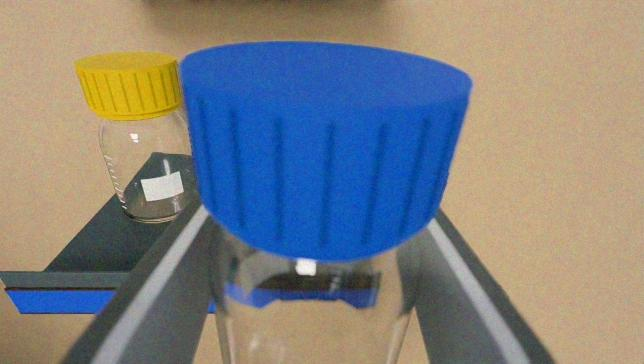

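Call:
move(target={"side": "right", "x": 0.32, "y": -0.458, "z": 1.267, "quat_wxyz": [0.5, -0.5, -0.5, 0.5]}, min_time_s=0.4, cameras=[])

Call:
move(target={"side": "right", "x": 0.374, "y": -0.458, "z": 1.266, "quat_wxyz": [0.5, -0.5, -0.5, 0.5]}, min_time_s=0.4, cameras=["right_wrist_camera", "head_camera"])

Scene clock: 83.40 s.
Joint torques (N m): left_arm=[-12.25 11.32 3.48 -8.87 0.21 -2.25 0.23] | right_arm=[-14.31 -19.12 -7.98 -6.09 0.28 -2.33 0.07]
External joint torques (N m): left_arm=[-0.44 0.4 -0.25 -0.43 -0.19 -0.28 0.21] | right_arm=[-0.61 -2.22 1.27 0.11 0.02 -0.37 0.08]
Wrist force (N): left_arm=[0.7 -6.0 1.1] | right_arm=[2.9 5.9 1.0]
Wrist torque (N m): left_arm=[0.30 0.09 -0.10] | right_arm=[-0.17 0.06 -0.32]
Wrist force, peak (N): left_arm=[0.5 -6.2 1.2] | right_arm=[3.3 7.1 1.1]
move: done
base_odometry: x=+3.332 y=+0.462 heading=+0.172
lidar_m: 0.50 0.52 0.70 1.33 2.11 3.05 5.34 2.98 2.42 2.00 0.72 0.52
base_status: not commanded
joint_positions: torso_squat_rad=+0.350 torso_shift_rad=+0.000 torso_pitch_rad=+0.000 torso_yaw_rad=+0.000 left_shoulder_pitch_rad=-0.129 left_shoulder_roll_rad=+0.413 left_shoulder_yaw_rad=+0.513 left_elbow_rad=-2.056 left_forearm_roll_rad=+0.765 left_wrist_pitch_rad=+0.795 left_hand_roll_rad=-1.822 left_gripper_m=+0.100 right_shoulder_pitch_rad=-0.200 right_shoulder_roll_rad=-0.952 right_shoulder_yaw_rad=-0.191 right_elbow_rad=-1.683 right_forearm_roll_rad=-0.834 right_wrist_pitch_rad=+0.411 right_hand_roll_rad=+1.452 right_gripper_m=+0.055 head_pan_rad=-0.300 head_tilt_rad=+0.420
joint_status: all done
wheel_motors_off: 0
motor_effort: left_wheel=+2(2) right_wheel=-1(3)
contact_limits: left_gripper_m 672.5 mA
chest: x=-0.2280 y=-0.0002 z=+1.2475 quat_wxyz=(+1.000, +0.000, +0.000, +0.000) (m; base frame)
left_hand: x=+0.2600 y=+0.4050 z=+1.2432 quat_wxyz=(+0.500, +0.500, -0.500, -0.500) (m; base frame)
right_hand: x=+0.3199 y=-0.4580 z=+1.2668 quat_wxyz=(+0.500, -0.500, -0.500, +0.500) (m; base frame)
right_hand_status: reached (checked arc, planned for 0.6 s): 0 mm and 0.0 deg off.
pictures: none
No camera images: "cameras" was empty.

Scene clock: 84.70 s.
Joint torques (N m): left_arm=[-12.13 11.66 3.32 -8.81 0.26 -2.12 0.22] | right_arm=[-17.56 -19.24 -7.45 -6.56 0.25 -2.17 -0.2]
External joint torques (N m): left_arm=[-0.32 0.74 -0.41 -0.38 -0.14 -0.15 0.21] | right_arm=[-0.55 -2.22 1.31 0.04 0.07 -0.19 -0.2]
Wrist force (N): left_arm=[0.6 -6.2 0.9] | right_arm=[2.9 7.0 0.4]
Wrist torque (N m): left_arm=[0.30 0.07 -0.09] | right_arm=[-0.32 0.03 -0.32]
Wrist force, peak (N): left_arm=[0.6 -6.2 0.9] | right_arm=[4.0 7.3 -0.5]
move: done
base_odometry: x=+3.332 y=+0.462 heading=+0.172
lidar_m: 0.50 0.52 0.70 1.33 2.11 3.03 5.34 2.98 2.43 2.00 0.72 0.52
base_status: not commanded
joint_positions: torso_squat_rad=+0.350 torso_shift_rad=+0.000 torso_pitch_rad=+0.000 torso_yaw_rad=+0.000 left_shoulder_pitch_rad=-0.129 left_shoulder_roll_rad=+0.413 left_shoulder_yaw_rad=+0.513 left_elbow_rad=-2.056 left_forearm_roll_rad=+0.765 left_wrist_pitch_rad=+0.795 left_hand_roll_rad=-1.822 left_gripper_m=+0.100 right_shoulder_pitch_rad=-0.432 right_shoulder_roll_rad=-0.943 right_shoulder_yaw_rad=-0.036 right_elbow_rad=-1.415 right_forearm_roll_rad=-0.910 right_wrist_pitch_rad=+0.343 right_hand_roll_rad=+1.567 right_gripper_m=+0.055 head_pan_rad=-0.300 head_tilt_rad=+0.420
joint_status: all done
wheel_motors_off: 0
motor_effort: left_wheel=+2(2) right_wheel=-2(3)
contact_limits: left_gripper_m 672.5 mA
chest: x=-0.2280 y=-0.0002 z=+1.2475 quat_wxyz=(+1.000, +0.000, +0.000, +0.000) (m; base frame)
left_hand: x=+0.2600 y=+0.4050 z=+1.2432 quat_wxyz=(+0.500, +0.500, -0.500, -0.500) (m; base frame)
right_hand: x=+0.3738 y=-0.4583 z=+1.2659 quat_wxyz=(+0.501, -0.501, -0.499, +0.499) (m; base frame)
right_hand_status: reached (checked arc, planned for 0.6 s): 0 mm and 0.2 deg off.
pictures: head_camera, right_wrist_camera
camera_calibration:
head_camera: T_world_to_cam=[[-0.320293, -0.946972, 0.0256342, -0.0986674], [-0.361793, 0.0972704, -0.92717, 1.32613], [0.87551, -0.30624, -0.373763, 0.664343], [0, 0, 0, 1]] pos_world=[-0.133459, -0.0189796, 1.48038]
right_wrist_camera: T_world_to_cam=[[-0.0198539, -0.998491, 0.0511937, -0.519739], [-0.496891, -0.0345782, -0.867124, 1.29462], [0.867586, -0.0426535, -0.495455, 0.355541], [0, 0, 0, 1]] pos_world=[0.324501, -0.459024, 1.32535]

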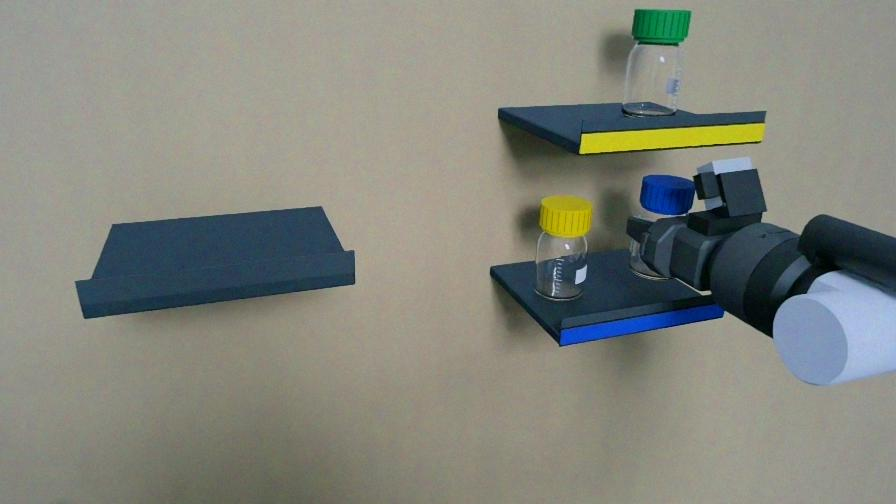

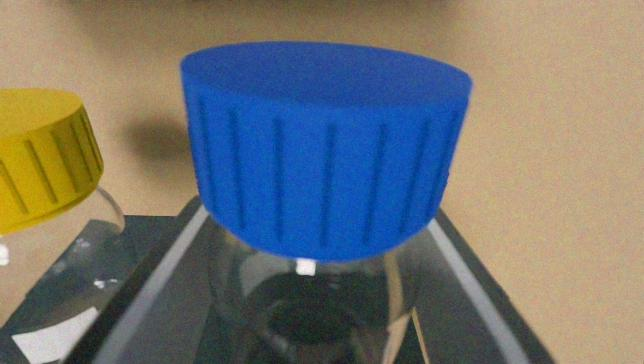

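Call:
zoom_image(camera="head_camera", region=[480, 150, 780, 360])

Call:
zoom_image(camera="right_wrist_camera", region=[180, 180, 480, 364])

Scaled by 1.680 from the camera's 896x504 image, which has a finer 1280x720 frame.

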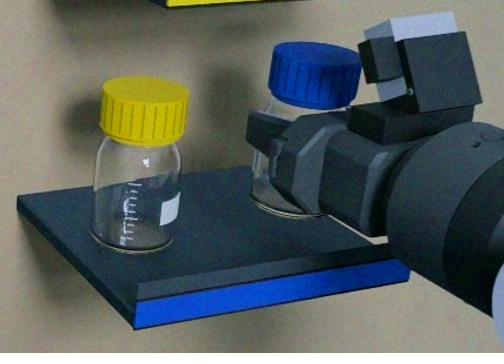

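Scaled by 1.680 from the camera's 644x364 image, which has a finer 1265x715 frame.

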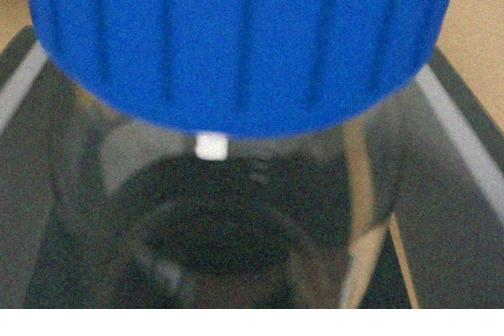

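Call:
move(target={"side": "right", "x": 0.374, "y": -0.457, "z": 1.243, "quat_wxyz": [0.5, -0.5, -0.5, 0.5]}, min_time_s=0.5, cameras=[])

Call:
move(target={"side": "right", "x": 0.374, "y": -0.457, "z": 1.239, "quat_wxyz": [0.5, -0.5, -0.5, 0.5]}, min_time_s=0.3, cameras=["right_wrist_camera"])

Scene clock: 86.57 s.
Joint torques (N m): left_arm=[-12.4 11.31 3.49 -8.82 0.22 -2.05 0.3] | right_arm=[-16.51 -18.48 -6.56 -6.34 0.19 -2.59 0.07]
External joint torques (N m): left_arm=[-0.59 0.38 -0.24 -0.38 -0.18 -0.08 0.29] | right_arm=[0.36 -1.59 2.18 0.42 0.01 -0.61 0.07]
Wrist force (N): left_arm=[0.5 -6.1 0.9] | right_arm=[2.5 5.7 0.1]
Wrist torque (N m): left_arm=[0.31 0.06 -0.11] | right_arm=[-0.21 -0.01 -0.31]
Wrist force, peak (N): left_arm=[0.6 -6.2 1.0] | right_arm=[4.2 6.6 0.1]
move: done
base_odometry: x=+3.332 y=+0.462 heading=+0.172
lidar_m: 0.50 0.52 0.71 1.33 2.10 3.05 5.35 2.98 2.43 2.00 0.71 0.52
base_status: not commanded
joint_positions: torso_squat_rad=+0.350 torso_shift_rad=+0.000 torso_pitch_rad=+0.000 torso_yaw_rad=+0.000 left_shoulder_pitch_rad=-0.129 left_shoulder_roll_rad=+0.413 left_shoulder_yaw_rad=+0.513 left_elbow_rad=-2.056 left_forearm_roll_rad=+0.765 left_wrist_pitch_rad=+0.795 left_hand_roll_rad=-1.822 left_gripper_m=+0.100 right_shoulder_pitch_rad=-0.406 right_shoulder_roll_rad=-0.920 right_shoulder_yaw_rad=-0.015 right_elbow_rad=-1.398 right_forearm_roll_rad=-0.916 right_wrist_pitch_rad=+0.290 right_hand_roll_rad=+1.590 right_gripper_m=+0.055 head_pan_rad=-0.300 head_tilt_rad=+0.420
joint_status: all done
wheel_motors_off: 0
motor_effort: left_wheel=+2(2) right_wheel=-1(3)
contact_limits: left_gripper_m 672.5 mA
chest: x=-0.2280 y=-0.0002 z=+1.2475 quat_wxyz=(+1.000, +0.000, +0.000, +0.000) (m; base frame)
left_hand: x=+0.2600 y=+0.4050 z=+1.2432 quat_wxyz=(+0.500, +0.500, -0.500, -0.500) (m; base frame)
right_hand: x=+0.3733 y=-0.4571 z=+1.2432 quat_wxyz=(+0.502, -0.500, -0.499, +0.499) (m; base frame)
right_hand_status: reached (checked arc, planned for 0.5 s): 1 mm and 0.3 deg off.
pictures: none
No camera images: "cameras" was empty.

Scene clock: 87.20 s.
Joint torques (N m): left_arm=[-12.47 11.31 3.3 -8.78 0.3 -2.1 0.21] | right_arm=[-13.32 -16.48 -3.34 -3.94 -0.32 -0.25 -0.12]
External joint torques (N m): left_arm=[-0.66 0.38 -0.43 -0.34 -0.11 -0.14 0.19] | right_arm=[3.56 0.45 5.47 2.76 -0.48 1.72 -0.11]
Wrist force (N): left_arm=[0.5 -5.9 1.1] | right_arm=[3.1 -3.0 2.9]
Wrist torque (N m): left_arm=[0.29 0.06 -0.08] | right_arm=[-0.33 0.18 -0.13]
Wrist force, peak (N): left_arm=[0.6 -6.3 1.0] | right_arm=[2.9 5.8 0.1]
move: done
base_odometry: x=+3.332 y=+0.462 heading=+0.172
lidar_m: 0.50 0.52 0.72 1.33 2.10 3.04 5.34 2.98 2.42 2.00 0.72 0.52
base_status: not commanded
joint_positions: torso_squat_rad=+0.350 torso_shift_rad=+0.000 torso_pitch_rad=+0.000 torso_yaw_rad=+0.000 left_shoulder_pitch_rad=-0.129 left_shoulder_roll_rad=+0.413 left_shoulder_yaw_rad=+0.513 left_elbow_rad=-2.056 left_forearm_roll_rad=+0.765 left_wrist_pitch_rad=+0.795 left_hand_roll_rad=-1.822 left_gripper_m=+0.100 right_shoulder_pitch_rad=-0.405 right_shoulder_roll_rad=-0.924 right_shoulder_yaw_rad=-0.001 right_elbow_rad=-1.387 right_forearm_roll_rad=-0.933 right_wrist_pitch_rad=+0.268 right_hand_roll_rad=+1.602 right_gripper_m=+0.055 head_pan_rad=-0.300 head_tilt_rad=+0.420
joint_status: all done
wheel_motors_off: 0
motor_effort: left_wheel=+2(2) right_wheel=-2(3)
contact_limits: left_gripper_m 672.5 mA
chest: x=-0.2281 y=-0.0002 z=+1.2475 quat_wxyz=(+1.000, +0.000, +0.000, +0.000) (m; base frame)
left_hand: x=+0.2599 y=+0.4050 z=+1.2432 quat_wxyz=(+0.500, +0.500, -0.500, -0.500) (m; base frame)
right_hand: x=+0.3738 y=-0.4572 z=+1.2404 quat_wxyz=(+0.500, -0.501, -0.500, +0.499) (m; base frame)
right_hand_status: reached (checked arc, planned for 0.3 s): 1 mm and 0.2 deg off.
pictures: right_wrist_camera
camera_calibration:
right_wrist_camera: T_world_to_cam=[[-0.0187098, -0.998483, 0.0517938, -0.518577], [-0.494467, -0.0357838, -0.868459, 1.27281], [0.868995, -0.0418591, -0.493048, 0.339762], [0, 0, 0, 1]] pos_world=[0.324409, -0.458022, 1.29976]

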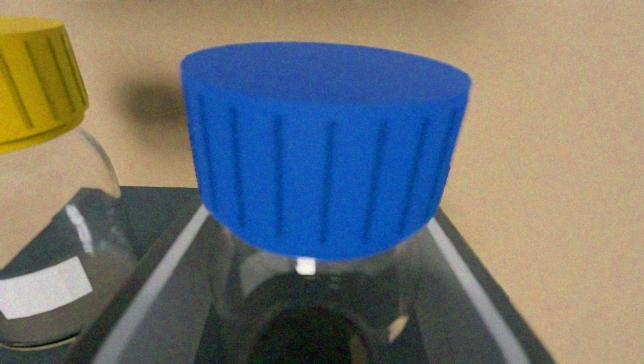

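Call:
move(joints={"right_gripper_m": 0.076}, cameras=["right_wrist_camera"])

Call:
move(target={"side": "right", "x": 0.265, "y": -0.457, "z": 1.247, "quat_wxyz": [0.5, -0.5, -0.5, 0.5]}, min_time_s=0.7, cameras=["right_wrist_camera", "head_camera"])

Scene clock: 88.40 s.
Joint torques (N m): left_arm=[-12.04 11.57 3.44 -8.71 0.16 -1.96 0.13] | right_arm=[-15.03 -17.33 -5.82 -5.74 -0.12 -1.56 -0.17]
External joint torques (N m): left_arm=[-0.23 0.64 -0.29 -0.27 -0.24 0 0.12] | right_arm=[1.84 -0.41 2.98 0.97 -0.29 0.41 -0.16]
Wrist force (N): left_arm=[0.7 -5.7 0.9] | right_arm=[2.9 3.7 1.0]
Wrist torque (N m): left_arm=[0.27 0.08 -0.10] | right_arm=[-0.19 0.05 -0.30]
Wrist force, peak (N): left_arm=[0.8 -6.2 1.4] | right_arm=[3.1 6.2 0.3]
move: done
base_odometry: x=+3.332 y=+0.462 heading=+0.172
lidar_m: 0.49 0.52 0.71 1.33 2.10 3.04 5.34 2.98 2.42 2.00 0.71 0.52
base_status: not commanded
joint_positions: torso_squat_rad=+0.350 torso_shift_rad=+0.000 torso_pitch_rad=+0.000 torso_yaw_rad=+0.000 left_shoulder_pitch_rad=-0.129 left_shoulder_roll_rad=+0.413 left_shoulder_yaw_rad=+0.513 left_elbow_rad=-2.056 left_forearm_roll_rad=+0.765 left_wrist_pitch_rad=+0.795 left_hand_roll_rad=-1.822 left_gripper_m=+0.100 right_shoulder_pitch_rad=-0.404 right_shoulder_roll_rad=-0.924 right_shoulder_yaw_rad=+0.000 right_elbow_rad=-1.387 right_forearm_roll_rad=-0.933 right_wrist_pitch_rad=+0.268 right_hand_roll_rad=+1.602 right_gripper_m=+0.076 head_pan_rad=-0.300 head_tilt_rad=+0.420
joint_status: all done
wheel_motors_off: 0
motor_effort: left_wheel=+2(2) right_wheel=-1(3)
contact_limits: left_gripper_m 672.5 mA
chest: x=-0.2281 y=-0.0002 z=+1.2475 quat_wxyz=(+1.000, +0.000, +0.000, +0.000) (m; base frame)
left_hand: x=+0.2599 y=+0.4050 z=+1.2432 quat_wxyz=(+0.500, +0.500, -0.500, -0.500) (m; base frame)
right_hand: x=+0.3738 y=-0.4572 z=+1.2396 quat_wxyz=(+0.500, -0.501, -0.500, +0.499) (m; base frame)
pictures: right_wrist_camera
camera_calibration:
right_wrist_camera: T_world_to_cam=[[-0.0185506, -0.998498, 0.0515526, -0.518278], [-0.49586, -0.0355858, -0.867673, 1.27168], [0.868205, -0.0416587, -0.494455, 0.341457], [0, 0, 0, 1]] pos_world=[0.324506, -0.458021, 1.29896]

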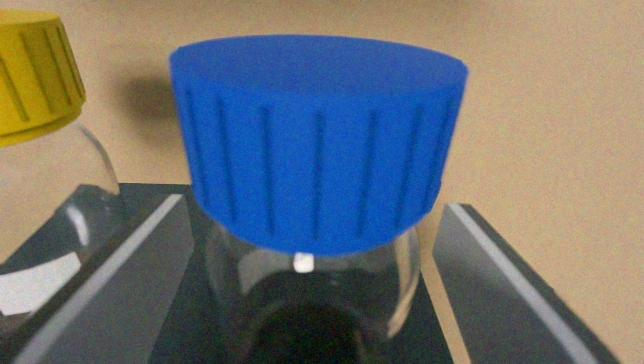

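Scene clock: 89.80 s.
Joint torques (N m): left_arm=[-12.24 11.79 3.19 -8.88 0.23 -2.19 0.19] | right_arm=[-9.63 -17.72 -8.8 -5.48 0.14 -1.74 0.18]
External joint torques (N m): left_arm=[-0.44 0.87 -0.54 -0.45 -0.17 -0.22 0.18] | right_arm=[0.44 -1.66 0.82 0.36 -0.16 0.2 0.18]
Wrist force (N): left_arm=[0.6 -6.0 0.9] | right_arm=[2.9 4.9 0.5]
Wrist torque (N m): left_arm=[0.28 0.07 -0.10] | right_arm=[-0.28 0.01 -0.11]
Wrist force, peak (N): left_arm=[0.6 -6.2 1.2] | right_arm=[4.4 4.9 0.3]
move: done
base_odometry: x=+3.332 y=+0.462 heading=+0.172
lidar_m: 0.50 0.52 0.71 1.33 2.10 3.04 5.34 2.98 2.42 2.00 0.71 0.53
base_status: not commanded
joint_positions: torso_squat_rad=+0.350 torso_shift_rad=+0.000 torso_pitch_rad=+0.000 torso_yaw_rad=+0.000 left_shoulder_pitch_rad=-0.129 left_shoulder_roll_rad=+0.413 left_shoulder_yaw_rad=+0.513 left_elbow_rad=-2.056 left_forearm_roll_rad=+0.765 left_wrist_pitch_rad=+0.795 left_hand_roll_rad=-1.822 left_gripper_m=+0.100 right_shoulder_pitch_rad=+0.062 right_shoulder_roll_rad=-0.947 right_shoulder_yaw_rad=-0.296 right_elbow_rad=-1.886 right_forearm_roll_rad=-0.802 right_wrist_pitch_rad=+0.367 right_hand_roll_rad=+1.377 right_gripper_m=+0.076 head_pan_rad=-0.300 head_tilt_rad=+0.420
joint_status: all done
wheel_motors_off: 0
motor_effort: left_wheel=+2(2) right_wheel=-2(3)
contact_limits: left_gripper_m 672.5 mA
chest: x=-0.2280 y=-0.0002 z=+1.2475 quat_wxyz=(+1.000, +0.000, +0.000, +0.000) (m; base frame)
left_hand: x=+0.2600 y=+0.4050 z=+1.2432 quat_wxyz=(+0.500, +0.500, -0.500, -0.500) (m; base frame)
right_hand: x=+0.2650 y=-0.4574 z=+1.2471 quat_wxyz=(+0.500, -0.500, -0.500, +0.500) (m; base frame)
right_hand_status: reached (checked arc, planned for 0.8 s): 0 mm and 0.1 deg off.
pictures: head_camera, right_wrist_camera
camera_calibration:
head_camera: T_world_to_cam=[[-0.320314, -0.946962, 0.025747, -0.0988366], [-0.361702, 0.0971371, -0.927219, 1.32621], [0.87554, -0.306314, -0.373632, 0.664153], [0, 0, 0, 1]] pos_world=[-0.133459, -0.0189792, 1.48038]
right_wrist_camera: T_world_to_cam=[[-0.0155087, -0.998555, 0.0514495, -0.521623], [-0.495862, -0.0370015, -0.867613, 1.2235], [0.868263, -0.0389675, -0.494572, 0.440977], [0, 0, 0, 1]] pos_world=[0.215714, -0.458414, 1.30646]

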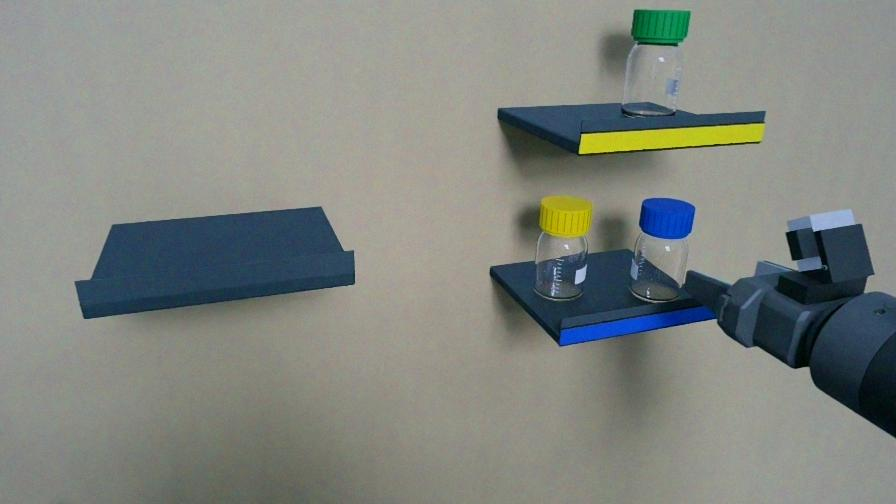

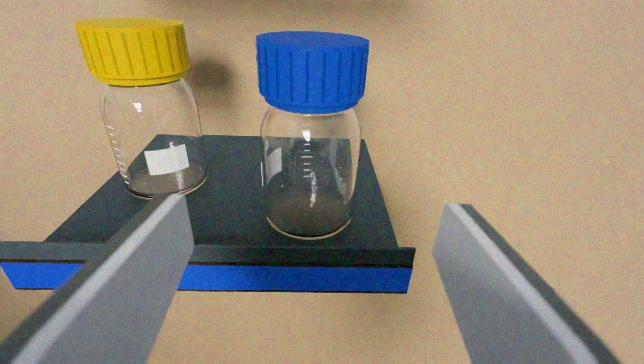

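Call:
move(target={"side": "right", "x": 0.262, "y": -0.447, "z": 1.436, "quat_wxyz": [0.5, -0.5, -0.5, 0.5]}, min_time_s=0.6, cameras=["right_wrist_camera"])

Call:
move(joints={"right_gripper_m": 0.098}, cameras=[])

Scene clock: 91.47 s.
Joint torques (N m): left_arm=[-12.81 11.77 3.28 -8.92 0.24 -2.15 0.16] | right_arm=[-10.4 -18.58 -8.34 -1.49 0.53 -1.73 0.16]
External joint torques (N m): left_arm=[-1 0.84 -0.45 -0.49 -0.16 -0.18 0.15] | right_arm=[1.07 -0.74 1.33 0.37 -0.11 0.08 0.17]
Wrist force (N): left_arm=[0.5 -6.0 0.9] | right_arm=[3.0 4.8 1.5]
Wrist torque (N m): left_arm=[0.30 0.05 -0.09] | right_arm=[-0.24 0.09 -0.17]
Wrist force, peak (N): left_arm=[0.7 -6.2 1.2] | right_arm=[2.5 6.7 1.1]
move: done
base_odometry: x=+3.332 y=+0.462 heading=+0.172
lidar_m: 0.49 0.52 0.71 1.33 2.11 3.04 5.34 2.98 2.42 1.99 0.72 0.52
base_status: not commanded
joint_positions: torso_squat_rad=+0.350 torso_shift_rad=+0.000 torso_pitch_rad=+0.000 torso_yaw_rad=+0.000 left_shoulder_pitch_rad=-0.129 left_shoulder_roll_rad=+0.413 left_shoulder_yaw_rad=+0.513 left_elbow_rad=-2.056 left_forearm_roll_rad=+0.765 left_wrist_pitch_rad=+0.795 left_hand_roll_rad=-1.822 left_gripper_m=+0.100 right_shoulder_pitch_rad=-0.222 right_shoulder_roll_rad=-1.309 right_shoulder_yaw_rad=-0.424 right_elbow_rad=-1.895 right_forearm_roll_rad=-0.979 right_wrist_pitch_rad=+0.749 right_hand_roll_rad=+1.167 right_gripper_m=+0.076 head_pan_rad=-0.300 head_tilt_rad=+0.420
joint_status: all done
wheel_motors_off: 0
motor_effort: left_wheel=+2(2) right_wheel=-2(2)
contact_limits: left_gripper_m 672.5 mA
chest: x=-0.2280 y=-0.0002 z=+1.2475 quat_wxyz=(+1.000, +0.000, +0.000, +0.000) (m; base frame)
left_hand: x=+0.2600 y=+0.4050 z=+1.2432 quat_wxyz=(+0.500, +0.500, -0.500, -0.500) (m; base frame)
right_hand: x=+0.2619 y=-0.4469 z=+1.4363 quat_wxyz=(+0.500, -0.500, -0.500, +0.500) (m; base frame)
right_hand_status: reached (checked arc, planned for 0.7 s): 0 mm and 0.0 deg off.
pictures: right_wrist_camera
camera_calibration:
right_wrist_camera: T_world_to_cam=[[-0.0169176, -0.998515, 0.0517886, -0.521014], [-0.496022, -0.0365914, -0.867539, 1.38661], [0.868145, -0.040365, -0.494666, 0.537199], [0, 0, 0, 1]] pos_world=[0.21261, -0.447818, 1.49566]

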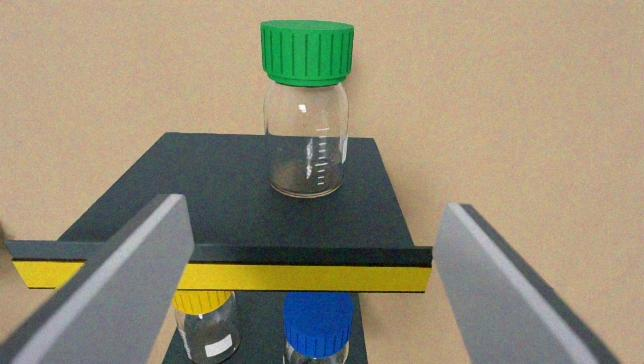

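Scene clock: 92.20 s.
Joint torques (N m): left_arm=[-11.88 11.93 3.46 -8.55 0.15 -2.06 0.18] | right_arm=[-9.43 -18.14 -8 -1.64 0.57 -1.82 0.2]
External joint torques (N m): left_arm=[-0.08 1 -0.27 -0.11 -0.25 -0.1 0.17] | right_arm=[2.04 -0.39 1.67 0.22 -0.07 -0.01 0.21]
Wrist force (N): left_arm=[0.6 -5.8 0.9] | right_arm=[3.2 4.3 0.9]
Wrist torque (N m): left_arm=[0.27 0.06 -0.10] | right_arm=[-0.19 0.12 -0.09]
Wrist force, peak (N): left_arm=[0.7 -6.3 1.3] | right_arm=[3.0 5.4 0.7]
move: done
base_odometry: x=+3.332 y=+0.462 heading=+0.172
lidar_m: 0.50 0.52 0.71 1.33 2.10 3.05 5.34 2.98 2.43 2.00 0.72 0.52
base_status: not commanded
joint_positions: torso_squat_rad=+0.350 torso_shift_rad=+0.000 torso_pitch_rad=+0.000 torso_yaw_rad=+0.000 left_shoulder_pitch_rad=-0.129 left_shoulder_roll_rad=+0.413 left_shoulder_yaw_rad=+0.513 left_elbow_rad=-2.056 left_forearm_roll_rad=+0.765 left_wrist_pitch_rad=+0.795 left_hand_roll_rad=-1.822 left_gripper_m=+0.100 right_shoulder_pitch_rad=-0.222 right_shoulder_roll_rad=-1.309 right_shoulder_yaw_rad=-0.424 right_elbow_rad=-1.895 right_forearm_roll_rad=-0.979 right_wrist_pitch_rad=+0.749 right_hand_roll_rad=+1.167 right_gripper_m=+0.098 head_pan_rad=-0.300 head_tilt_rad=+0.420
joint_status: all done
wheel_motors_off: 0
motor_effort: left_wheel=+2(2) right_wheel=-1(3)
contact_limits: left_gripper_m 672.5 mA
chest: x=-0.2280 y=-0.0002 z=+1.2475 quat_wxyz=(+1.000, +0.000, +0.000, +0.000) (m; base frame)
left_hand: x=+0.2600 y=+0.4050 z=+1.2432 quat_wxyz=(+0.500, +0.500, -0.500, -0.500) (m; base frame)
right_hand: x=+0.2619 y=-0.4469 z=+1.4363 quat_wxyz=(+0.500, -0.500, -0.500, +0.500) (m; base frame)
pictures: none
No camera images: "cameras" was empty.


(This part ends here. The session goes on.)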